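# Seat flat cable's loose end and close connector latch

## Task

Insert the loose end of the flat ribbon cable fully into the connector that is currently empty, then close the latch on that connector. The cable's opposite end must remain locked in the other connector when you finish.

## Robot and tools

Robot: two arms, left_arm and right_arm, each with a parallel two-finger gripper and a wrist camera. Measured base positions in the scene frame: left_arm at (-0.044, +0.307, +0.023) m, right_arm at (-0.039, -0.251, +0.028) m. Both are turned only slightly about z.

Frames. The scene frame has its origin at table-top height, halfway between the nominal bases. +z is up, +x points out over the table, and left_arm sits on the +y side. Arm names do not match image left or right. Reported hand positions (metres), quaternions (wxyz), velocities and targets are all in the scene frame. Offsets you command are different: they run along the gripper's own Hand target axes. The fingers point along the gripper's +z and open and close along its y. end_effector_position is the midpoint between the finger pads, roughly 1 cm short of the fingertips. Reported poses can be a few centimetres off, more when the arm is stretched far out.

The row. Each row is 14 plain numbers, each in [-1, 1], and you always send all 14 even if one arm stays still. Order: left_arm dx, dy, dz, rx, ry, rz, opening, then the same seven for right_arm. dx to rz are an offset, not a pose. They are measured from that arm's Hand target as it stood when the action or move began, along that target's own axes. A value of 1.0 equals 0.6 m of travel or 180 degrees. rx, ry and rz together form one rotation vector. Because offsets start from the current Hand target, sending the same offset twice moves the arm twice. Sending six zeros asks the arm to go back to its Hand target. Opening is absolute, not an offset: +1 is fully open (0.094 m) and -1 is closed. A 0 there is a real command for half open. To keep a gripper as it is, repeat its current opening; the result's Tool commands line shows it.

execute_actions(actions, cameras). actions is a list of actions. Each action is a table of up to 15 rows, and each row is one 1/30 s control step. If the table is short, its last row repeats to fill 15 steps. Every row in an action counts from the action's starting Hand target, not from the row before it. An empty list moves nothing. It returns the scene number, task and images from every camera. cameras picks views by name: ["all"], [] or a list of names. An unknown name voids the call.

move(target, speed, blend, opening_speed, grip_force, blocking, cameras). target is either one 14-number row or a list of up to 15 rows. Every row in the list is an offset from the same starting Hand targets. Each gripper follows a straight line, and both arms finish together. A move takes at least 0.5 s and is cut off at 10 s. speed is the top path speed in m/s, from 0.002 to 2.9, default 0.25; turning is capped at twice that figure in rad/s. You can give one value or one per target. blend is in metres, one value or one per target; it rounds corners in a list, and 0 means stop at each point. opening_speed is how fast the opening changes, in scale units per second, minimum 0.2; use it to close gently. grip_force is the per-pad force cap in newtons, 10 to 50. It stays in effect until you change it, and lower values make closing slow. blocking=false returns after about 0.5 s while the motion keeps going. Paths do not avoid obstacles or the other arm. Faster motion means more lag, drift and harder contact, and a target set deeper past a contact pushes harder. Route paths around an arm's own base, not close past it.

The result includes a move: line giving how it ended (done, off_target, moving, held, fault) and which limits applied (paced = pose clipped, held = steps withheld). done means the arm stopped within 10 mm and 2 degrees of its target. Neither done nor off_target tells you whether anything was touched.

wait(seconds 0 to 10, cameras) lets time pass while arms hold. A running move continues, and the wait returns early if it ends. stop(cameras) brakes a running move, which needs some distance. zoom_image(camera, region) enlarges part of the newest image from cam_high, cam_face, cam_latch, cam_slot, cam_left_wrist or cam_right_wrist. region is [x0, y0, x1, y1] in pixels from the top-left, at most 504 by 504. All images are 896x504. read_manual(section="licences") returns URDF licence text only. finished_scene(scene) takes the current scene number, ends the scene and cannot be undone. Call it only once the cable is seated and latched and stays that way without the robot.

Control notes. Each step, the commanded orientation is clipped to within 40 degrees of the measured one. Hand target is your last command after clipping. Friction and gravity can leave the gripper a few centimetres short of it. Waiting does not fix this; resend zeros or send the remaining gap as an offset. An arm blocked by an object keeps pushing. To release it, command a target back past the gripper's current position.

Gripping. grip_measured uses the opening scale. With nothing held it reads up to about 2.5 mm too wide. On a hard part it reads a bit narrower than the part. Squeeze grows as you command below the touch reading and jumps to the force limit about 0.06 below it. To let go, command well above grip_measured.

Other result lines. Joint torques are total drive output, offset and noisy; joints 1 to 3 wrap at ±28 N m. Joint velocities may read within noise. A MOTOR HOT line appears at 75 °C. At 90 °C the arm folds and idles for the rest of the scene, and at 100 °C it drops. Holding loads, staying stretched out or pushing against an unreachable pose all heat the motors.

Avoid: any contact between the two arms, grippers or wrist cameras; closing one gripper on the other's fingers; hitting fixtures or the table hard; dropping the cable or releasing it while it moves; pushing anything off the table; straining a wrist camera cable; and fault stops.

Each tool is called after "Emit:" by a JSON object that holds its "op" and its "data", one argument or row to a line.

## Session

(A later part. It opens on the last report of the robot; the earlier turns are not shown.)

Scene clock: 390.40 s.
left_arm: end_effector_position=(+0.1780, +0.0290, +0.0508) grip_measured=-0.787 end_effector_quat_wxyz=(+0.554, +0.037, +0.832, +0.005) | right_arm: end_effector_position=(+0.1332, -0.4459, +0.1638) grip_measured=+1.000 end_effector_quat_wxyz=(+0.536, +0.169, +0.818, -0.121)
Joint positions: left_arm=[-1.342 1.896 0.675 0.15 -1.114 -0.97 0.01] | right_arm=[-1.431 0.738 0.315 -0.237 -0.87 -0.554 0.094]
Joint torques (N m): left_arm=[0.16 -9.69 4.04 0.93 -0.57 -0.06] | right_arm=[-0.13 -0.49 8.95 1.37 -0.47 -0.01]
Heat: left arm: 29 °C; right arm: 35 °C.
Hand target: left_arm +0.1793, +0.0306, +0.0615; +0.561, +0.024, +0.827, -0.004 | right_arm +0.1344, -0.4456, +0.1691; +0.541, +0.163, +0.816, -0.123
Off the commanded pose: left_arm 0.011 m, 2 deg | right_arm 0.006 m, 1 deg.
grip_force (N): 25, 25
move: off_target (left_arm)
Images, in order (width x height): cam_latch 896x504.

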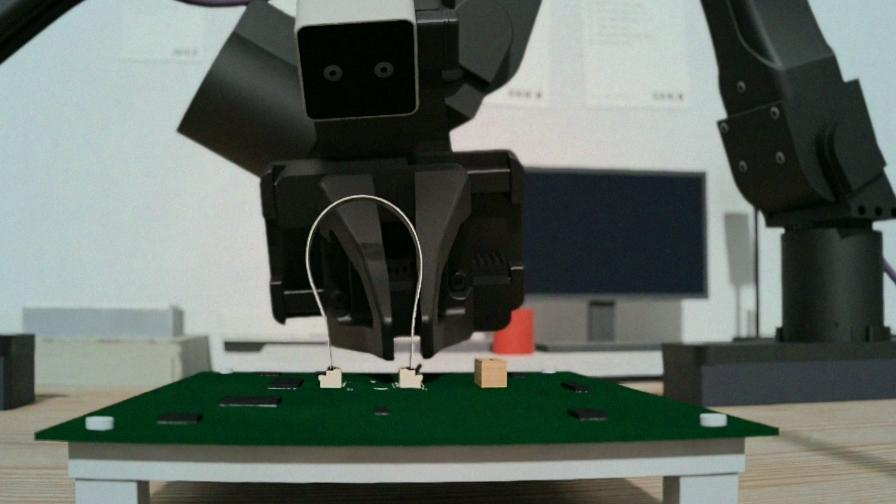

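Emit:
{"op": "move", "data": {
  "target": [-0.00323,-0.00425,-0.00005,0.00238,-0.00182,-0.00597,-0.785,0,0,0,0,0,0,1],
  "speed": 0.02,
  "cameras": ["cam_latch"]
}}

Emit:
{"op": "zoom_image", "data": {
  "camera": "cam_latch",
  "region": [370, 290, 450, 400]
}}

Scene clock: 392.93 s.
left_arm: end_effector_position=(+0.1781, +0.0283, +0.0512) grip_measured=-0.787 end_effector_quat_wxyz=(+0.554, +0.035, +0.832, +0.003) | right_arm: end_effector_position=(+0.1332, -0.4459, +0.1638) grip_measured=+1.000 end_effector_quat_wxyz=(+0.536, +0.169, +0.818, -0.121)
Joint positions: left_arm=[-1.342 1.896 0.675 0.155 -1.114 -0.97 0.01] | right_arm=[-1.431 0.738 0.315 -0.237 -0.87 -0.554 0.094]
Joint torques (N m): left_arm=[0.12 -9.7 4.11 1.11 -0.59 -0.07] | right_arm=[-0.16 -0.47 8.87 1.37 -0.48 -0.01]
Heat: left arm: 29 °C; right arm: 35 °C.
Hand target: left_arm +0.1798, +0.0280, +0.0633; +0.563, +0.019, +0.826, -0.013 | right_arm +0.1344, -0.4456, +0.1691; +0.541, +0.163, +0.816, -0.123
Off the commanded pose: left_arm 0.012 m, 3 deg | right_arm 0.006 m, 1 deg.
grip_force (N): 25, 25
move: off_target (left_arm)
Images, in order (width x height): cam_latch 896x504.

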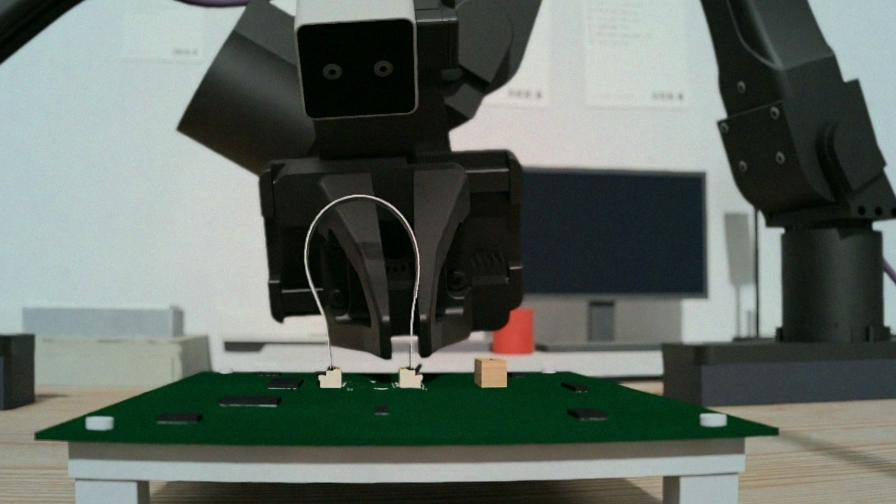

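Scaled by 4.582 from the camera's 896x504 image, which has a finer 1280x720 frame.

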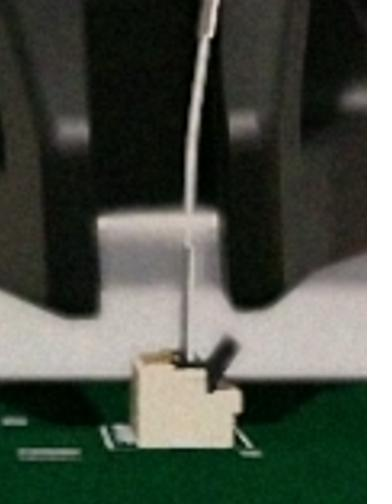

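Emit:
{"op": "move", "data": {
  "target": [-0.00077,-0.00101,-0.00001,0.00057,-0.00043,-0.00142,-0.785,0,0,0,0,0,0,1],
  "speed": 0.02
}}

Emit:
{"op": "move", "data": {
  "target": [0.01989,0.00533,0.00636,-0.00566,0.00434,0.01417,-0.785,0,0,0,0,0,0,1],
  "speed": 0.02,
  "cameras": ["cam_latch"]
}}

Emit:
{"op": "zoom_image", "data": {
  "camera": "cam_latch",
  "region": [370, 290, 450, 400]
}}

Scene clock: 395.33 s.
left_arm: end_effector_position=(+0.1782, +0.0276, +0.0516) grip_measured=-0.787 end_effector_quat_wxyz=(+0.555, +0.034, +0.831, +0.001) | right_arm: end_effector_position=(+0.1332, -0.4459, +0.1638) grip_measured=+1.000 end_effector_quat_wxyz=(+0.536, +0.169, +0.818, -0.121)
Joint positions: left_arm=[-1.342 1.896 0.675 0.161 -1.114 -0.97 0.01] | right_arm=[-1.431 0.738 0.315 -0.237 -0.87 -0.554 0.094]
Joint torques (N m): left_arm=[0.14 -9.7 4.15 1.11 -0.57 -0.06] | right_arm=[-0.09 -0.53 8.94 1.37 -0.49 0]
Heat: left arm: 29 °C; right arm: 35 °C.
Hand target: left_arm +0.1800, +0.0274, +0.0637; +0.564, +0.017, +0.826, -0.015 | right_arm +0.1344, -0.4456, +0.1691; +0.541, +0.163, +0.816, -0.123
Off the commanded pose: left_arm 0.012 m, 3 deg | right_arm 0.006 m, 1 deg.
grip_force (N): 25, 25
move: off_target (left_arm)

Scene clock: 396.80 s.
left_arm: end_effector_position=(+0.1782, +0.0276, +0.0516) grip_measured=-0.787 end_effector_quat_wxyz=(+0.554, +0.034, +0.831, +0.001) | right_arm: end_effector_position=(+0.1332, -0.4459, +0.1638) grip_measured=+1.000 end_effector_quat_wxyz=(+0.536, +0.169, +0.818, -0.121)
Joint positions: left_arm=[-1.342 1.896 0.675 0.161 -1.114 -0.97 0.01] | right_arm=[-1.431 0.738 0.315 -0.237 -0.87 -0.554 0.094]
Joint torques (N m): left_arm=[0.13 -6.5 4.64 0.95 -0.57 -0.06] | right_arm=[-0.1 -0.51 8.94 1.38 -0.48 -0.01]
Heat: left arm: 29 °C; right arm: 35 °C.
Hand target: left_arm +0.1793, +0.0305, +0.0512; +0.558, +0.031, +0.829, +0.005 | right_arm +0.1344, -0.4456, +0.1691; +0.541, +0.163, +0.816, -0.123
Off the commanded pose: left_arm 0.003 m, 1 deg | right_arm 0.006 m, 1 deg.
grip_force (N): 25, 25
move: done
Images, in order (width x height): cam_latch 896x504.

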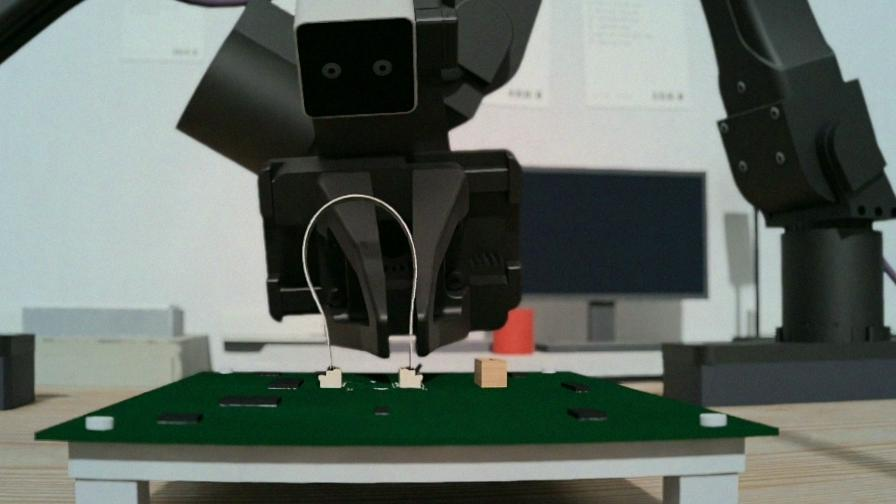

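Scaled by 4.582 from the camera's 896x504 image, which has a finer 1280x720 frame.

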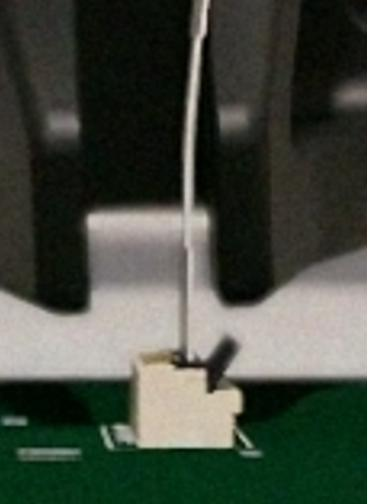

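Emit:
{"op": "move", "data": {
  "target": [0.0071,0.00126,0.00237,-0.0017,0.0013,0.00426,-0.785,0,0,0,0,0,0,1],
  "speed": 0.02,
  "cameras": ["cam_latch"]
}}

Emit:
{"op": "zoom_image", "data": {
  "camera": "cam_latch",
  "region": [370, 290, 450, 400]
}}

Scene clock: 398.43 s.
left_arm: end_effector_position=(+0.1780, +0.0284, +0.0487) grip_measured=-0.787 end_effector_quat_wxyz=(+0.554, +0.037, +0.832, +0.005) | right_arm: end_effector_position=(+0.1332, -0.4459, +0.1638) grip_measured=+1.000 end_effector_quat_wxyz=(+0.536, +0.169, +0.818, -0.121)
Joint positions: left_arm=[-1.342 1.906 0.675 0.161 -1.114 -0.97 0.01] | right_arm=[-1.431 0.738 0.315 -0.237 -0.87 -0.554 0.094]
Joint torques (N m): left_arm=[0.12 -6.01 4.75 0.94 -0.57 -0.07] | right_arm=[-0.09 -0.51 8.9 1.39 -0.47 -0.01]
Heat: left arm: 29 °C; right arm: 35 °C.
Hand target: left_arm +0.1791, +0.0315, +0.0468; +0.557, +0.035, +0.830, +0.011 | right_arm +0.1344, -0.4456, +0.1691; +0.541, +0.163, +0.816, -0.123
Off the commanded pose: left_arm 0.004 m, 1 deg | right_arm 0.006 m, 1 deg.
grip_force (N): 25, 25
move: done
Images, in order (width x height): cam_latch 896x504.

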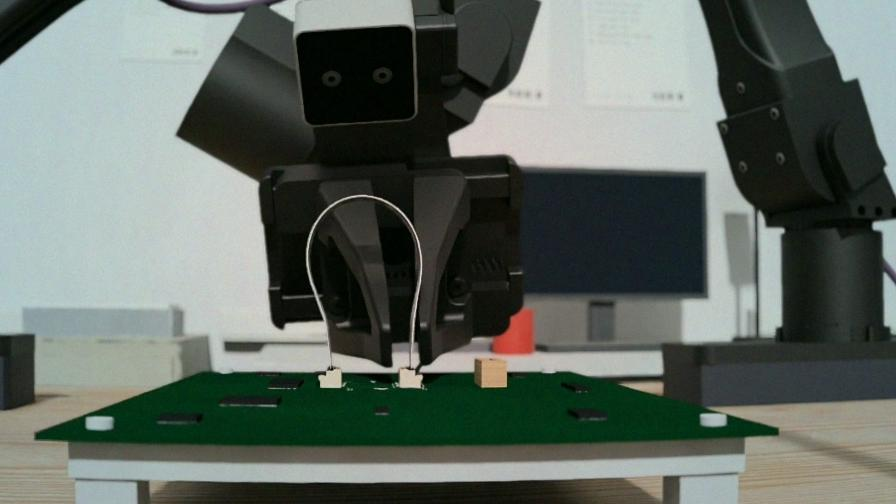

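Scaled by 4.582 from the camera's 896x504 image, which has a finer 1280x720 frame.

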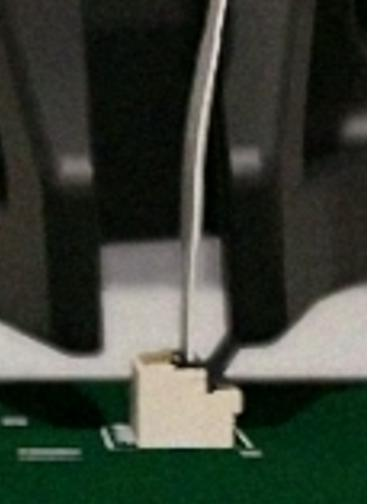

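Emit:
{"op": "move", "data": {
  "target": [0.0037,-0.00168,0.00043,0.00172,0.00269,0.00093,-0.785,0,0,0,0,0,0,1],
  "speed": 0.02,
  "cameras": ["cam_latch", "cam_slot"]
}}

Emit:
{"op": "zoom_image", "data": {
  "camera": "cam_latch",
  "region": [370, 290, 450, 400]
}}

Emit:
{"op": "zoom_image", "data": {
  "camera": "cam_slot",
  "region": [425, 250, 565, 370]
}}

Scene clock: 401.50 s.
left_arm: end_effector_position=(+0.1780, +0.0283, +0.0486) grip_measured=-0.787 end_effector_quat_wxyz=(+0.553, +0.037, +0.832, +0.004) | right_arm: end_effector_position=(+0.1332, -0.4459, +0.1638) grip_measured=+1.000 end_effector_quat_wxyz=(+0.536, +0.169, +0.818, -0.121)
Joint positions: left_arm=[-1.342 1.906 0.675 0.161 -1.113 -0.97 0.01] | right_arm=[-1.431 0.738 0.315 -0.237 -0.87 -0.554 0.094]
Joint torques (N m): left_arm=[0.14 -5.82 4.83 0.96 -0.48 -0.06] | right_arm=[-0.1 -0.49 8.94 1.38 -0.46 -0.02]
Heat: left arm: 29 °C; right arm: 35 °C.
Hand target: left_arm +0.1784, +0.0306, +0.0445; +0.553, +0.037, +0.832, +0.010 | right_arm +0.1344, -0.4456, +0.1691; +0.541, +0.163, +0.816, -0.123
Off the commanded pose: left_arm 0.005 m, 1 deg | right_arm 0.006 m, 1 deg.
grip_force (N): 25, 25
move: done
Images, in order (width x height): cam_latch 896x504, cam_slot 896x504.

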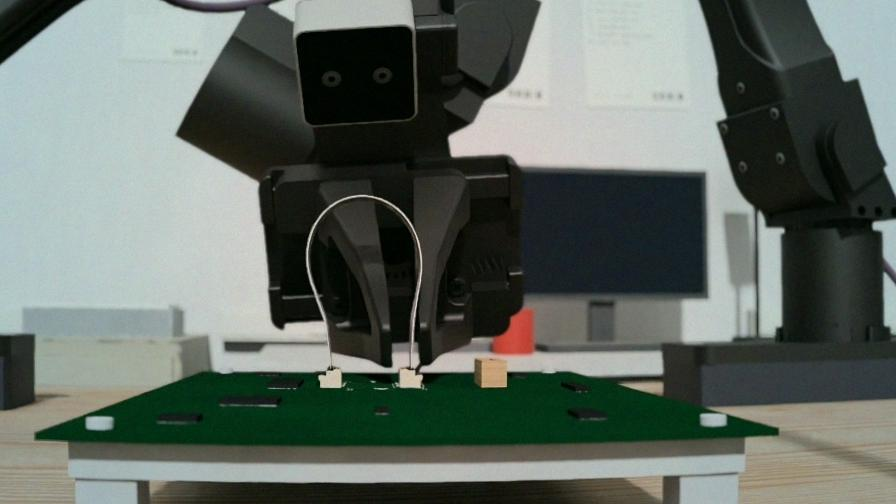

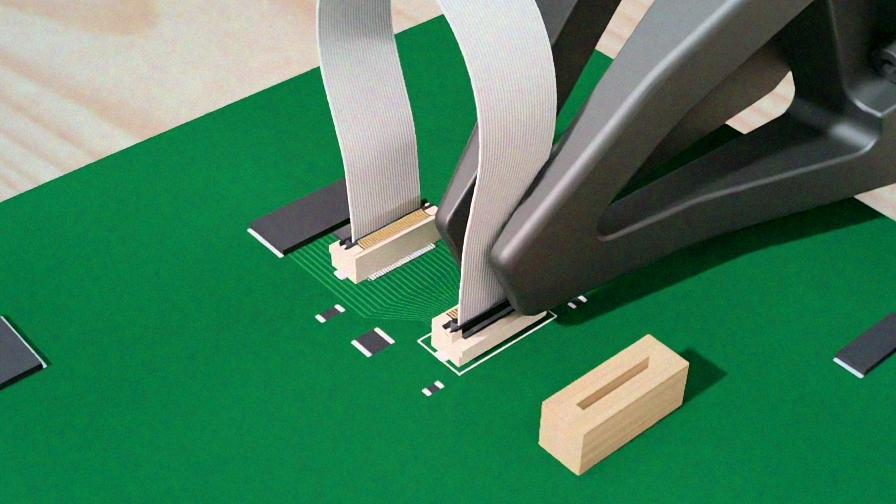

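Scaled by 4.582 from the camera's 896x504 image, which has a finer 1280x720 frame.

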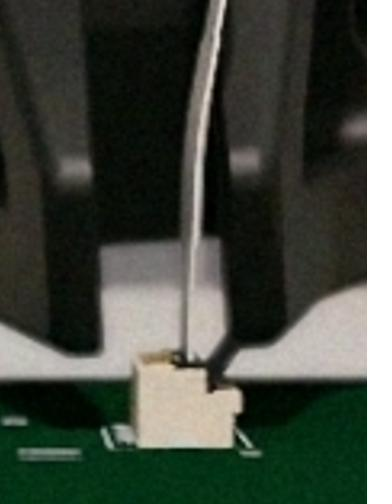

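Scaled by 3.600 from the camera's 896x504 image, which has a finer 1280x720 frame.

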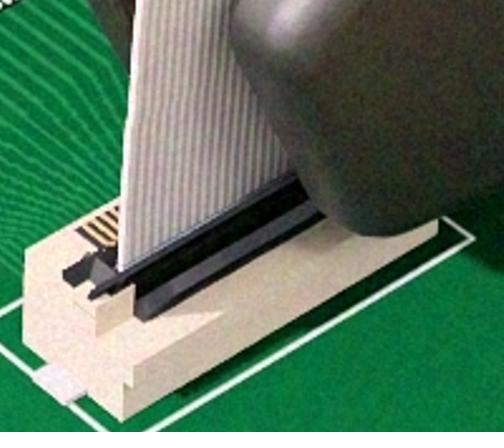

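Emit:
{"op": "move", "data": {
  "target": [0.0045,-0.00072,0.00076,0.00085,0.00254,0.00205,-0.785,0,0,0,0,0,0,1],
  "speed": 0.02,
  "cameras": ["cam_latch", "cam_slot"]
}}

Emit:
{"op": "zoom_image", "data": {
  "camera": "cam_latch",
  "region": [370, 290, 450, 400]
}}

Emit:
{"op": "zoom_image", "data": {
  "camera": "cam_slot",
  "region": [425, 250, 565, 370]
}}

Scene clock: 403.93 s.
left_arm: end_effector_position=(+0.1769, +0.0279, +0.0441) grip_measured=-0.787 end_effector_quat_wxyz=(+0.547, +0.041, +0.836, +0.005) | right_arm: end_effector_position=(+0.1332, -0.4459, +0.1638) grip_measured=+1.000 end_effector_quat_wxyz=(+0.536, +0.169, +0.818, -0.121)
Joint positions: left_arm=[-1.342 1.914 0.675 0.161 -1.099 -0.97 0.01] | right_arm=[-1.431 0.738 0.315 -0.237 -0.87 -0.554 0.094]
Joint torques (N m): left_arm=[0.1 -6.08 4.75 0.93 -0.55 -0.05] | right_arm=[-0.12 -0.49 8.94 1.38 -0.49 -0.02]
Heat: left arm: 29 °C; right arm: 35 °C.
Hand target: left_arm +0.1778, +0.0304, +0.0419; +0.550, +0.041, +0.834, +0.011 | right_arm +0.1344, -0.4456, +0.1691; +0.541, +0.163, +0.816, -0.123
Off the commanded pose: left_arm 0.003 m, 1 deg | right_arm 0.006 m, 1 deg.
grip_force (N): 25, 25
move: done
Images, in order (width x height): cam_latch 896x504, cam_slot 896x504.

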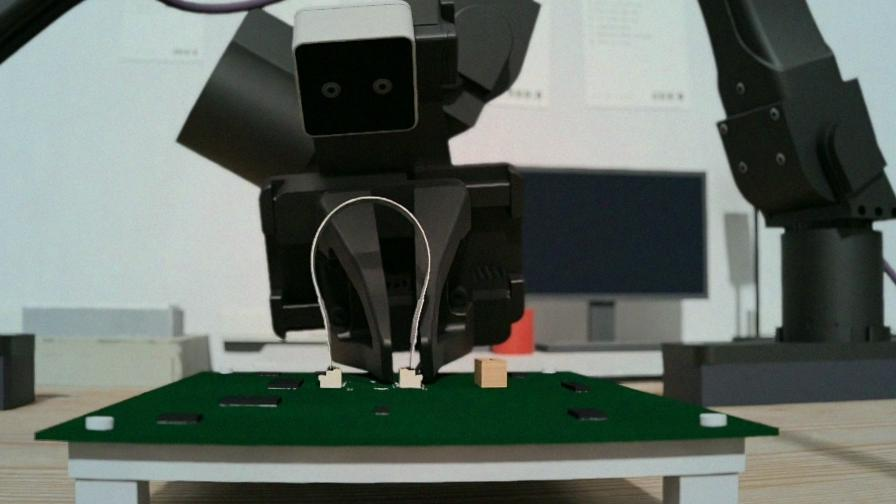

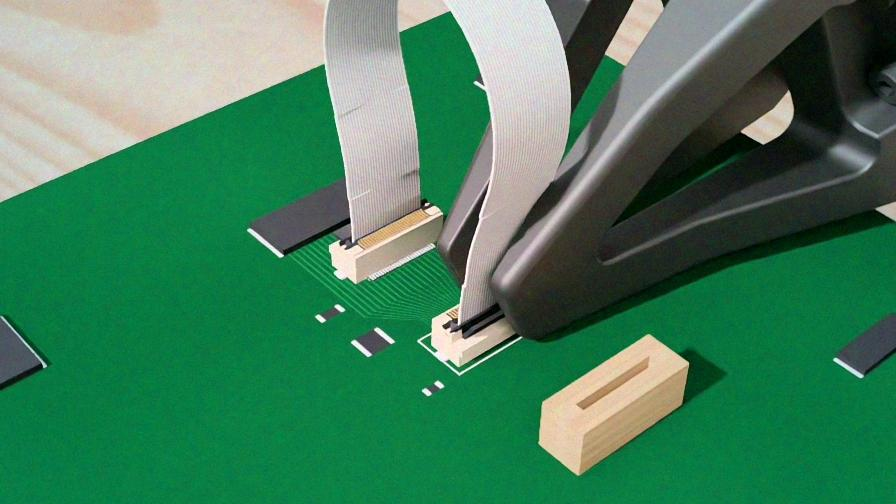

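Scaled by 4.582 from the camera's 896x504 image, which has a finer 1280x720 frame.

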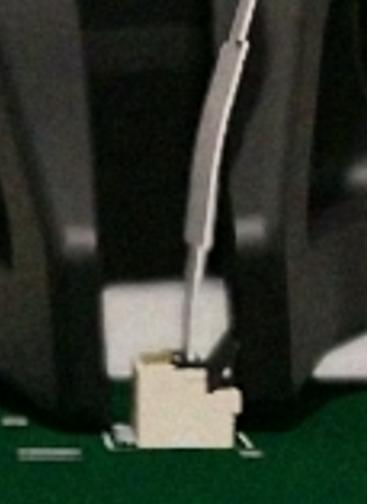

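Scaled by 3.600 from the camera's 896x504 image, which has a finer 1280x720 frame.

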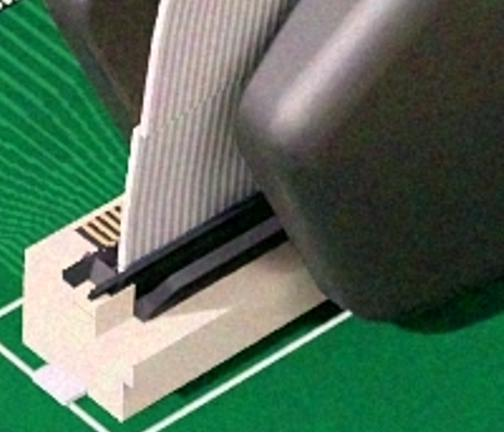

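Emit:
{"op": "move", "data": {
  "target": [0,0,0,0,0,0,-0.74,0,0,0,0,0,0,1],
  "speed": 0.02,
  "opening_speed": 0.2,
  "cameras": ["cam_latch", "cam_slot"]
}}

Emit:
{"op": "zoom_image", "data": {
  "camera": "cam_latch",
  "region": [370, 290, 450, 400]
}}

Emit:
{"op": "zoom_image", "data": {
  "camera": "cam_slot",
  "region": [425, 250, 565, 370]
}}

Scene clock: 407.43 s.
left_arm: end_effector_position=(+0.1768, +0.0276, +0.0437) grip_measured=-0.743 end_effector_quat_wxyz=(+0.546, +0.042, +0.836, +0.004) | right_arm: end_effector_position=(+0.1332, -0.4459, +0.1638) grip_measured=+1.000 end_effector_quat_wxyz=(+0.536, +0.169, +0.818, -0.121)
Joint positions: left_arm=[-1.342 1.914 0.675 0.161 -1.096 -0.97 0.012] | right_arm=[-1.431 0.738 0.315 -0.237 -0.87 -0.554 0.094]
Joint torques (N m): left_arm=[0.18 -6.09 4.74 0.95 -0.57 -0.03] | right_arm=[-0.09 -0.49 8.91 1.38 -0.47 -0.01]
Heat: left arm: 29 °C; right arm: 35 °C.
Hand target: left_arm +0.1778, +0.0304, +0.0419; +0.550, +0.041, +0.834, +0.011 | right_arm +0.1344, -0.4456, +0.1691; +0.541, +0.163, +0.816, -0.123
Off the commanded pose: left_arm 0.003 m, 1 deg | right_arm 0.006 m, 1 deg.
grip_force (N): 25, 25
move: done
Images, in order (width x height): cam_latch 896x504, cam_slot 896x504.

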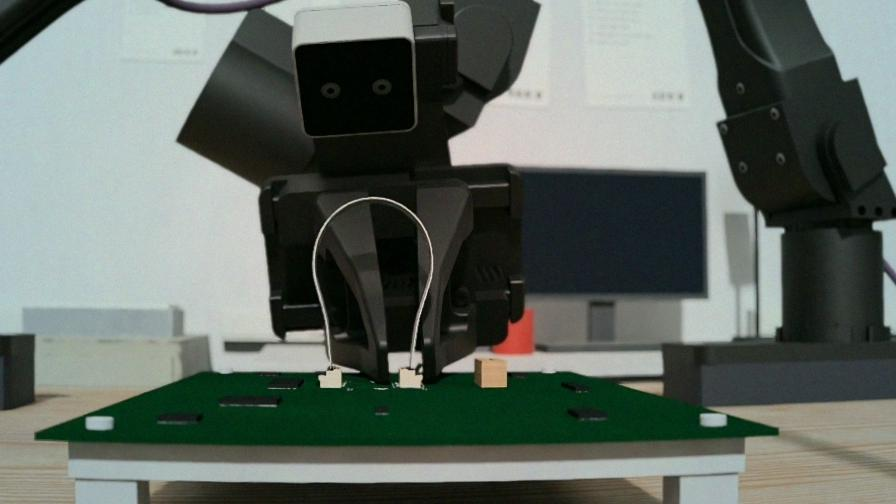

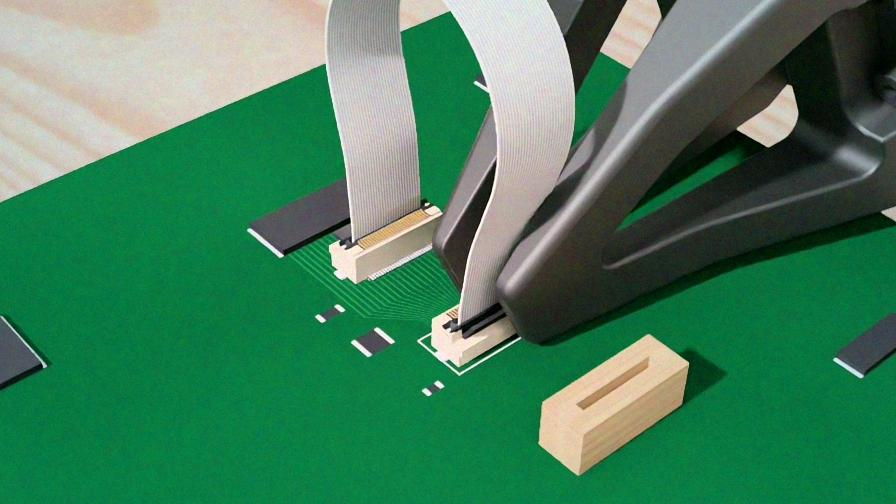

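Scaled by 4.582 from the camera's 896x504 image, which has a finer 1280x720 frame.

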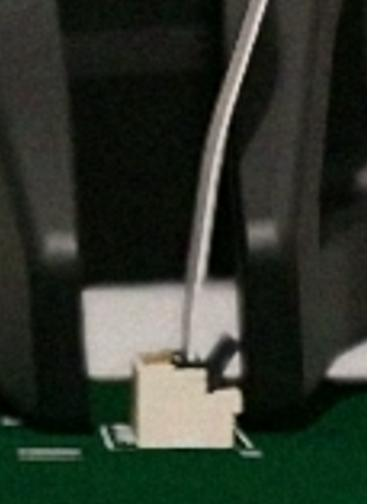

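Scaled by 3.600 from the camera's 896x504 image, which has a finer 1280x720 frame.

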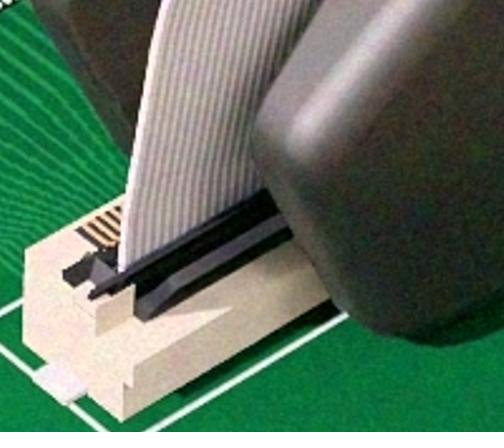

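Emit:
{"op": "move", "data": {
  "target": [0,0,0,0,0,0,-0.68,0,0,0,0,0,0,1],
  "speed": 0.02,
  "opening_speed": 0.2
}}

Emit:
{"op": "move", "data": {
  "target": [-0.02747,-0.00489,-0.00918,0.00658,-0.00504,-0.01649,-0.68,0,0,0,0,0,0,1],
  "speed": 0.03,
  "cameras": ["cam_latch", "cam_slot"]
}}

Emit:
{"op": "zoom_image", "data": {
  "camera": "cam_latch",
  "region": [370, 290, 450, 400]
}}

Emit:
{"op": "zoom_image", "data": {
  "camera": "cam_slot",
  "region": [425, 250, 565, 370]
}}

Scene clock: 408.83 s.
left_arm: end_effector_position=(+0.1768, +0.0276, +0.0437) grip_measured=-0.682 end_effector_quat_wxyz=(+0.546, +0.042, +0.836, +0.004) | right_arm: end_effector_position=(+0.1332, -0.4459, +0.1638) grip_measured=+1.000 end_effector_quat_wxyz=(+0.536, +0.169, +0.818, -0.121)
Joint positions: left_arm=[-1.342 1.914 0.675 0.161 -1.096 -0.97 0.015] | right_arm=[-1.431 0.738 0.315 -0.237 -0.87 -0.554 0.094]
Joint torques (N m): left_arm=[0.16 -6.12 4.7 0.94 -0.57 -0.02] | right_arm=[-0.08 -0.44 8.94 1.37 -0.47 0]
Heat: left arm: 29 °C; right arm: 35 °C.
Hand target: left_arm +0.1778, +0.0304, +0.0419; +0.550, +0.041, +0.834, +0.011 | right_arm +0.1344, -0.4456, +0.1691; +0.541, +0.163, +0.816, -0.123
Off the commanded pose: left_arm 0.003 m, 1 deg | right_arm 0.006 m, 1 deg.
grip_force (N): 25, 25
move: done

Scene clock: 410.13 s.
left_arm: end_effector_position=(+0.1770, +0.0265, +0.0472) grip_measured=-0.682 end_effector_quat_wxyz=(+0.548, +0.038, +0.836, -0.001) | right_arm: end_effector_position=(+0.1332, -0.4459, +0.1638) grip_measured=+1.000 end_effector_quat_wxyz=(+0.536, +0.169, +0.818, -0.121)
Joint positions: left_arm=[-1.342 1.902 0.675 0.161 -1.096 -0.97 0.015] | right_arm=[-1.431 0.738 0.315 -0.237 -0.87 -0.554 0.094]
Joint torques (N m): left_arm=[0.24 -9.66 4.37 1.03 -0.57 0] | right_arm=[-0.1 -0.44 8.94 1.38 -0.47 -0.02]
Heat: left arm: 29 °C; right arm: 35 °C.
Hand target: left_arm +0.1790, +0.0263, +0.0589; +0.556, +0.025, +0.831, -0.012 | right_arm +0.1344, -0.4456, +0.1691; +0.541, +0.163, +0.816, -0.123
Off the commanded pose: left_arm 0.012 m, 2 deg | right_arm 0.006 m, 1 deg.
grip_force (N): 25, 25
move: off_target (left_arm)
Images, in order (width x height): cam_latch 896x504, cam_slot 896x504.

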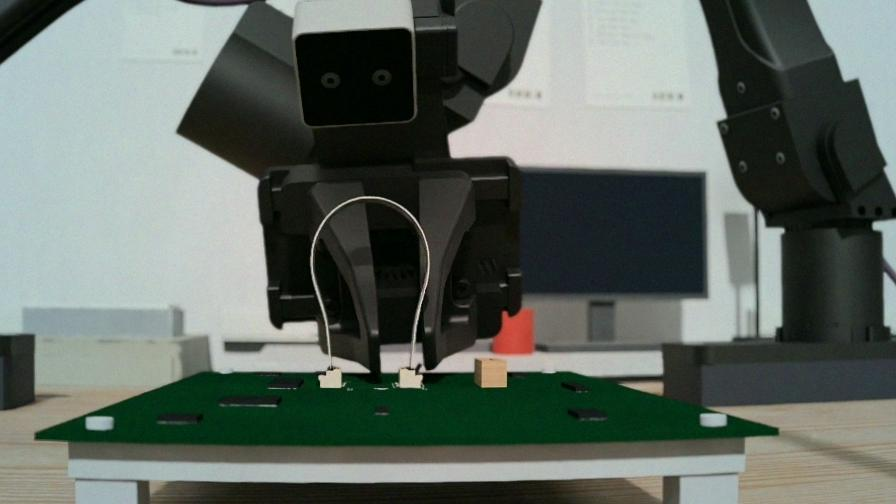

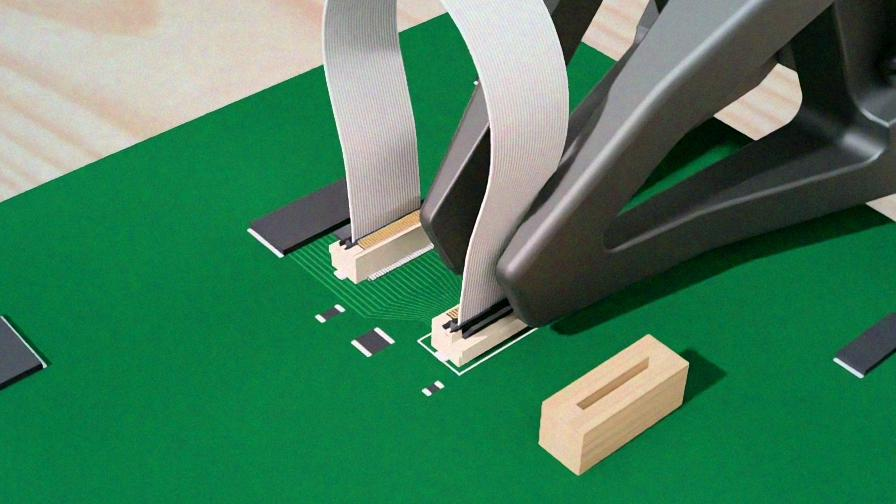

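Scaled by 4.582 from the camera's 896x504 image, which has a finer 1280x720 frame.

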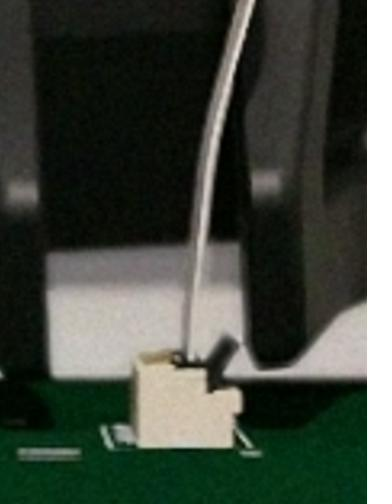

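Scaled by 3.600 from the camera's 896x504 image, which has a finer 1280x720 frame.

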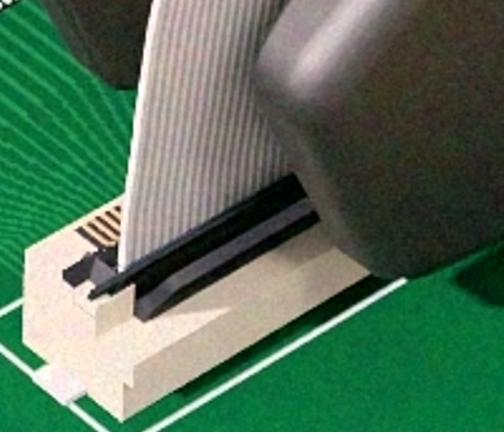

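Emit:
{"op": "move", "data": {
  "target": [0,0,0,0,0,0,-0.63,0,0,0,0,0,0,1],
  "speed": 0.02,
  "opening_speed": 0.2
}}

Emit:
{"op": "move", "data": {
  "target": [-0.00758,-0.00135,-0.00253,0.00182,-0.00139,-0.00455,-0.63,0,0,0,0,0,0,1],
  "speed": 0.03,
  "cameras": ["cam_latch"]
}}

Emit:
{"op": "zoom_image", "data": {
  "camera": "cam_latch",
  "region": [370, 290, 450, 400]
}}

Scene clock: 411.40 s.
left_arm: end_effector_position=(+0.1770, +0.0265, +0.0472) grip_measured=-0.633 end_effector_quat_wxyz=(+0.548, +0.038, +0.836, -0.001) | right_arm: end_effector_position=(+0.1332, -0.4459, +0.1638) grip_measured=+1.000 end_effector_quat_wxyz=(+0.536, +0.169, +0.818, -0.121)
Joint positions: left_arm=[-1.342 1.902 0.675 0.161 -1.096 -0.97 0.017] | right_arm=[-1.431 0.738 0.315 -0.237 -0.87 -0.554 0.094]
Joint torques (N m): left_arm=[0.25 -9.63 4.38 1.04 -0.58 -0.01] | right_arm=[-0.1 -0.49 8.95 1.37 -0.47 -0.02]
Heat: left arm: 29 °C; right arm: 35 °C.
Hand target: left_arm +0.1790, +0.0263, +0.0589; +0.556, +0.025, +0.831, -0.012 | right_arm +0.1344, -0.4456, +0.1691; +0.541, +0.163, +0.816, -0.123
Off the commanded pose: left_arm 0.012 m, 2 deg | right_arm 0.006 m, 1 deg.
grip_force (N): 25, 25
move: off_target (left_arm)

Scene clock: 412.13 s.
left_arm: end_effector_position=(+0.1773, +0.0250, +0.0521) grip_measured=-0.633 end_effector_quat_wxyz=(+0.549, +0.034, +0.835, -0.007) | right_arm: end_effector_position=(+0.1332, -0.4459, +0.1638) grip_measured=+1.000 end_effector_quat_wxyz=(+0.536, +0.169, +0.818, -0.121)
Joint positions: left_arm=[-1.342 1.886 0.675 0.161 -1.096 -0.97 0.017] | right_arm=[-1.431 0.738 0.315 -0.237 -0.87 -0.554 0.094]
Joint torques (N m): left_arm=[0.27 -9.68 4.36 1.06 -0.57 -0.01] | right_arm=[-0.08 -0.49 8.91 1.38 -0.46 0.01]
Heat: left arm: 29 °C; right arm: 35 °C.
Hand target: left_arm +0.1793, +0.0254, +0.0638; +0.557, +0.021, +0.830, -0.019 | right_arm +0.1344, -0.4456, +0.1691; +0.541, +0.163, +0.816, -0.123
Off the commanded pose: left_arm 0.012 m, 2 deg | right_arm 0.006 m, 1 deg.
grip_force (N): 25, 25
move: off_target (left_arm)
Images, in order (width x height): cam_latch 896x504.

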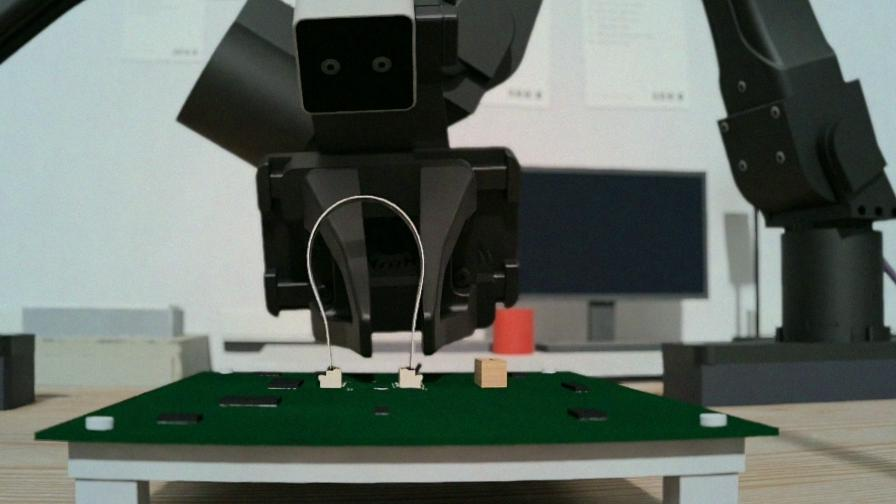

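Scaled by 4.582 from the camera's 896x504 image, which has a finer 1280x720 frame.

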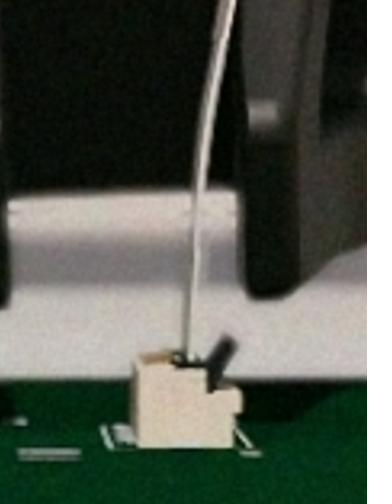

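Emit:
{"op": "move", "data": {
  "target": [0,0,0,0,0,0,-0.757,0,0,0,0,0,0,1],
  "speed": 0.02,
  "opening_speed": 0.2,
  "cameras": ["cam_latch"]
}}

Emit:
{"op": "zoom_image", "data": {
  "camera": "cam_latch",
  "region": [370, 290, 450, 400]
}}

Scene clock: 414.27 s.
left_arm: end_effector_position=(+0.1773, +0.0250, +0.0521) grip_measured=-0.754 end_effector_quat_wxyz=(+0.549, +0.034, +0.835, -0.007) | right_arm: end_effector_position=(+0.1332, -0.4459, +0.1638) grip_measured=+1.000 end_effector_quat_wxyz=(+0.536, +0.169, +0.818, -0.121)
Joint positions: left_arm=[-1.342 1.886 0.675 0.161 -1.096 -0.97 0.012] | right_arm=[-1.431 0.738 0.315 -0.237 -0.87 -0.554 0.094]
Joint torques (N m): left_arm=[0.24 -9.62 4.34 1.06 -0.57 -0.02] | right_arm=[-0.12 -0.49 8.92 1.38 -0.46 -0.01]
Heat: left arm: 29 °C; right arm: 35 °C.
Hand target: left_arm +0.1793, +0.0254, +0.0638; +0.557, +0.021, +0.830, -0.019 | right_arm +0.1344, -0.4456, +0.1691; +0.541, +0.163, +0.816, -0.123
Off the commanded pose: left_arm 0.012 m, 2 deg | right_arm 0.006 m, 1 deg.
grip_force (N): 25, 25
move: off_target (left_arm)
Images, in order (width x height): cam_latch 896x504.

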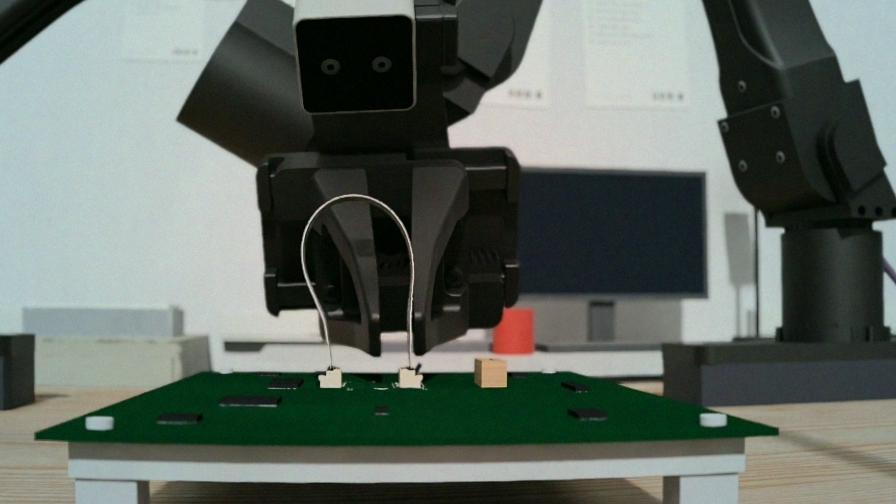

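Scaled by 4.582 from the camera's 896x504 image, which has a finer 1280x720 frame.

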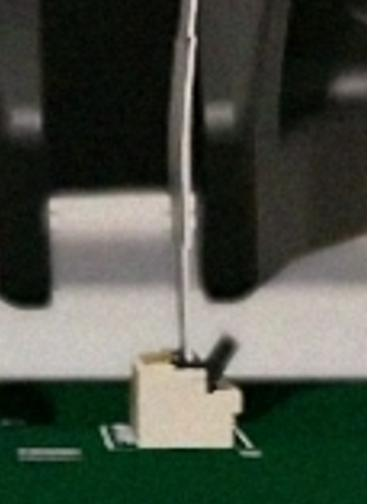

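Emit:
{"op": "move", "data": {
  "target": [0.02458,0.00648,0.00762,-0.00681,0.00521,0.01706,-0.757,0,0,0,0,0,0,1],
  "speed": 0.02,
  "cameras": ["cam_latch"]
}}

Emit:
{"op": "zoom_image", "data": {
  "camera": "cam_latch",
  "region": [370, 290, 450, 400]
}}

Scene clock: 417.03 s.
left_arm: end_effector_position=(+0.1773, +0.0250, +0.0521) grip_measured=-0.754 end_effector_quat_wxyz=(+0.549, +0.034, +0.835, -0.007) | right_arm: end_effector_position=(+0.1332, -0.4459, +0.1638) grip_measured=+1.000 end_effector_quat_wxyz=(+0.536, +0.169, +0.818, -0.121)
Joint positions: left_arm=[-1.342 1.886 0.675 0.161 -1.096 -0.97 0.012] | right_arm=[-1.431 0.738 0.315 -0.237 -0.87 -0.554 0.094]
Joint torques (N m): left_arm=[0.17 -5.68 4.89 0.88 -0.55 -0.02] | right_arm=[-0.1 -0.42 8.91 1.37 -0.48 -0.02]
Heat: left arm: 30 °C; right arm: 35 °C.
Hand target: left_arm +0.1782, +0.0292, +0.0484; +0.551, +0.037, +0.834, +0.005 | right_arm +0.1344, -0.4456, +0.1691; +0.541, +0.163, +0.816, -0.123
Off the commanded pose: left_arm 0.006 m, 1 deg | right_arm 0.006 m, 1 deg.
grip_force (N): 25, 25
move: done
Images, in order (width x height): cam_latch 896x504.

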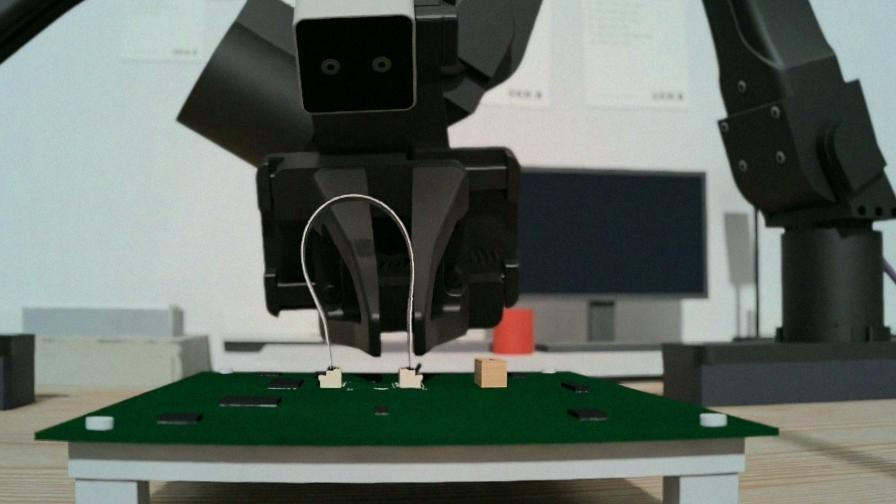

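Scaled by 4.582 from the camera's 896x504 image, which has a finer 1280x720 frame.

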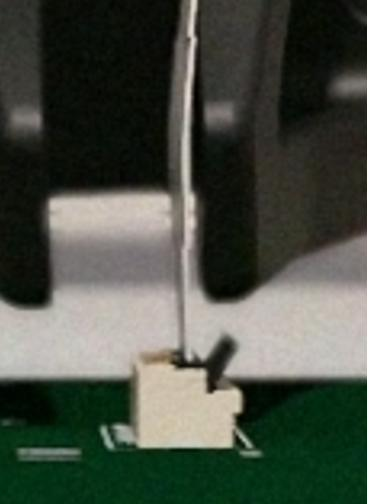

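Not moved yet; j2 +.006.

Emit:
{"op": "move", "data": {
  "target": [0.00284,0.00051,0.00095,-0.00068,0.00052,0.00171,-0.757,0,0,0,0,0,0,1],
  "speed": 0.02,
  "cameras": ["cam_latch"]
}}

Emit:
{"op": "zoom_image", "data": {
  "camera": "cam_latch",
  "region": [370, 290, 450, 400]
}}

Scene clock: 418.30 s.
left_arm: end_effector_position=(+0.1771, +0.0259, +0.0492) grip_measured=-0.754 end_effector_quat_wxyz=(+0.548, +0.037, +0.836, -0.003) | right_arm: end_effector_position=(+0.1332, -0.4459, +0.1638) grip_measured=+1.000 end_effector_quat_wxyz=(+0.536, +0.169, +0.818, -0.121)
Joint positions: left_arm=[-1.342 1.896 0.675 0.161 -1.096 -0.97 0.012] | right_arm=[-1.431 0.738 0.315 -0.237 -0.87 -0.554 0.094]
Joint torques (N m): left_arm=[0.23 -5.94 4.92 0.87 -0.56 -0.02] | right_arm=[-0.12 -0.5 8.91 1.37 -0.48 -0.01]
Heat: left arm: 30 °C; right arm: 35 °C.
Hand target: left_arm +0.1781, +0.0296, +0.0466; +0.551, +0.039, +0.834, +0.008 | right_arm +0.1344, -0.4456, +0.1691; +0.541, +0.163, +0.816, -0.123
Off the commanded pose: left_arm 0.005 m, 1 deg | right_arm 0.006 m, 1 deg.
grip_force (N): 25, 25
move: done
Images, in order (width x height): cam_latch 896x504.

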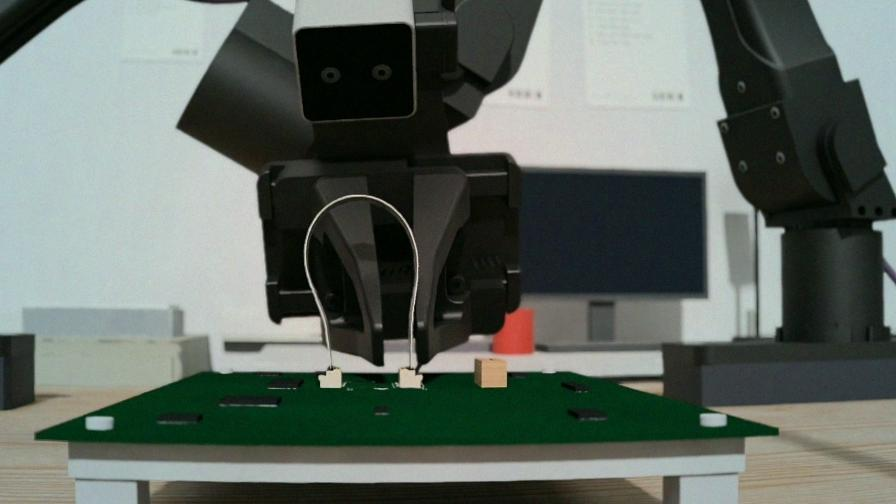

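Scaled by 4.582 from the camera's 896x504 image, which has a finer 1280x720 frame.

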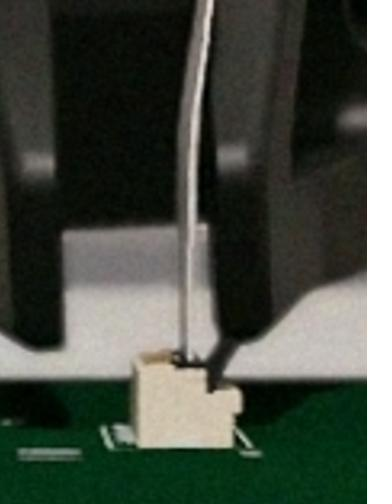

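Emit:
{"op": "move", "data": {
  "target": [0.00494,-0.00158,0.00058,0.00179,0.00343,0.00181,-0.757,0,0,0,0,0,0,1],
  "speed": 0.02,
  "cameras": ["cam_latch", "cam_slot"]
}}

Emit:
{"op": "zoom_image", "data": {
  "camera": "cam_latch",
  "region": [370, 290, 450, 400]
}}

Emit:
{"op": "zoom_image", "data": {
  "camera": "cam_slot",
  "region": [425, 250, 565, 370]
}}

Scene clock: 420.13 s.
left_arm: end_effector_position=(+0.1770, +0.0258, +0.0490) grip_measured=-0.754 end_effector_quat_wxyz=(+0.548, +0.037, +0.836, -0.004) | right_arm: end_effector_position=(+0.1332, -0.4459, +0.1638) grip_measured=+1.000 end_effector_quat_wxyz=(+0.536, +0.169, +0.818, -0.121)
Joint positions: left_arm=[-1.342 1.896 0.675 0.161 -1.095 -0.97 0.012] | right_arm=[-1.431 0.738 0.315 -0.237 -0.87 -0.554 0.094]
Joint torques (N m): left_arm=[0.14 -5.72 4.88 0.86 -0.45 0] | right_arm=[-0.14 -0.46 8.91 1.38 -0.47 -0.03]
Heat: left arm: 30 °C; right arm: 35 °C.
Hand target: left_arm +0.1772, +0.0289, +0.0437; +0.546, +0.042, +0.837, +0.007 | right_arm +0.1344, -0.4456, +0.1691; +0.541, +0.163, +0.816, -0.123
Off the commanded pose: left_arm 0.006 m, 1 deg | right_arm 0.006 m, 1 deg.
grip_force (N): 25, 25
move: done
Images, in order (width x height): cam_latch 896x504, cam_slot 896x504.

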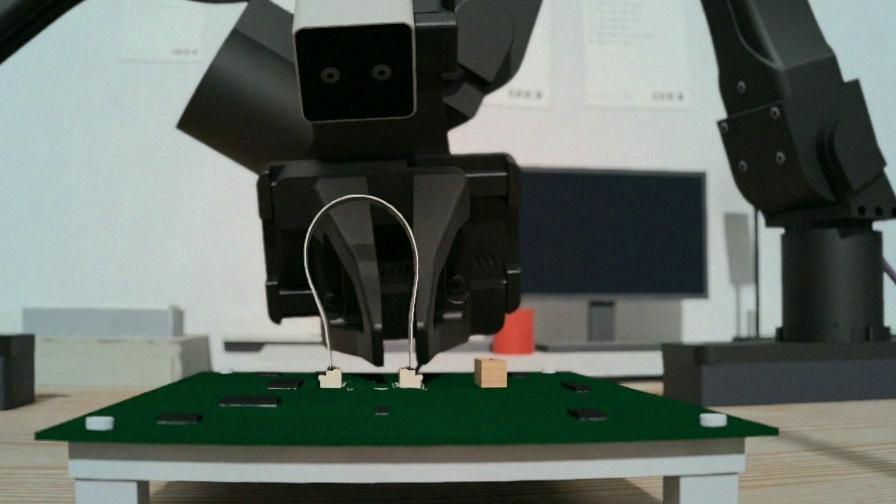

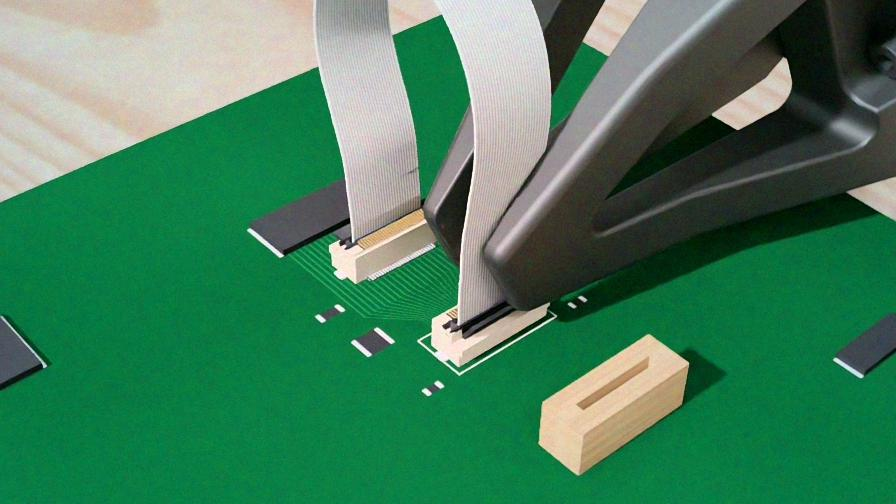

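Scaled by 4.582 from the camera's 896x504 image, which has a finer 1280x720 frame.

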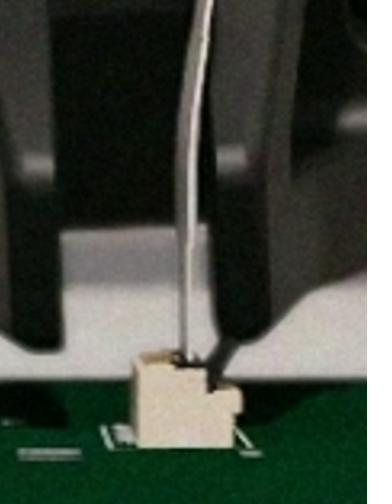

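Scaled by 3.600 from the camera's 896x504 image, which has a finer 1280x720 frame.

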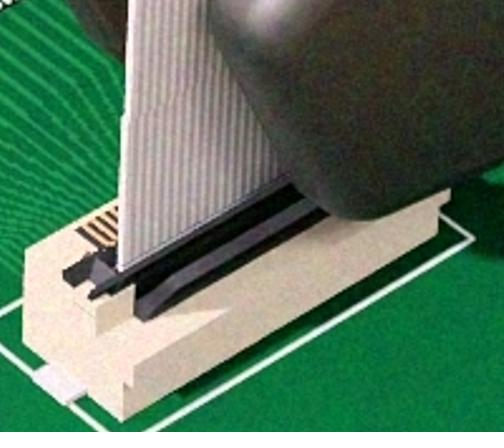

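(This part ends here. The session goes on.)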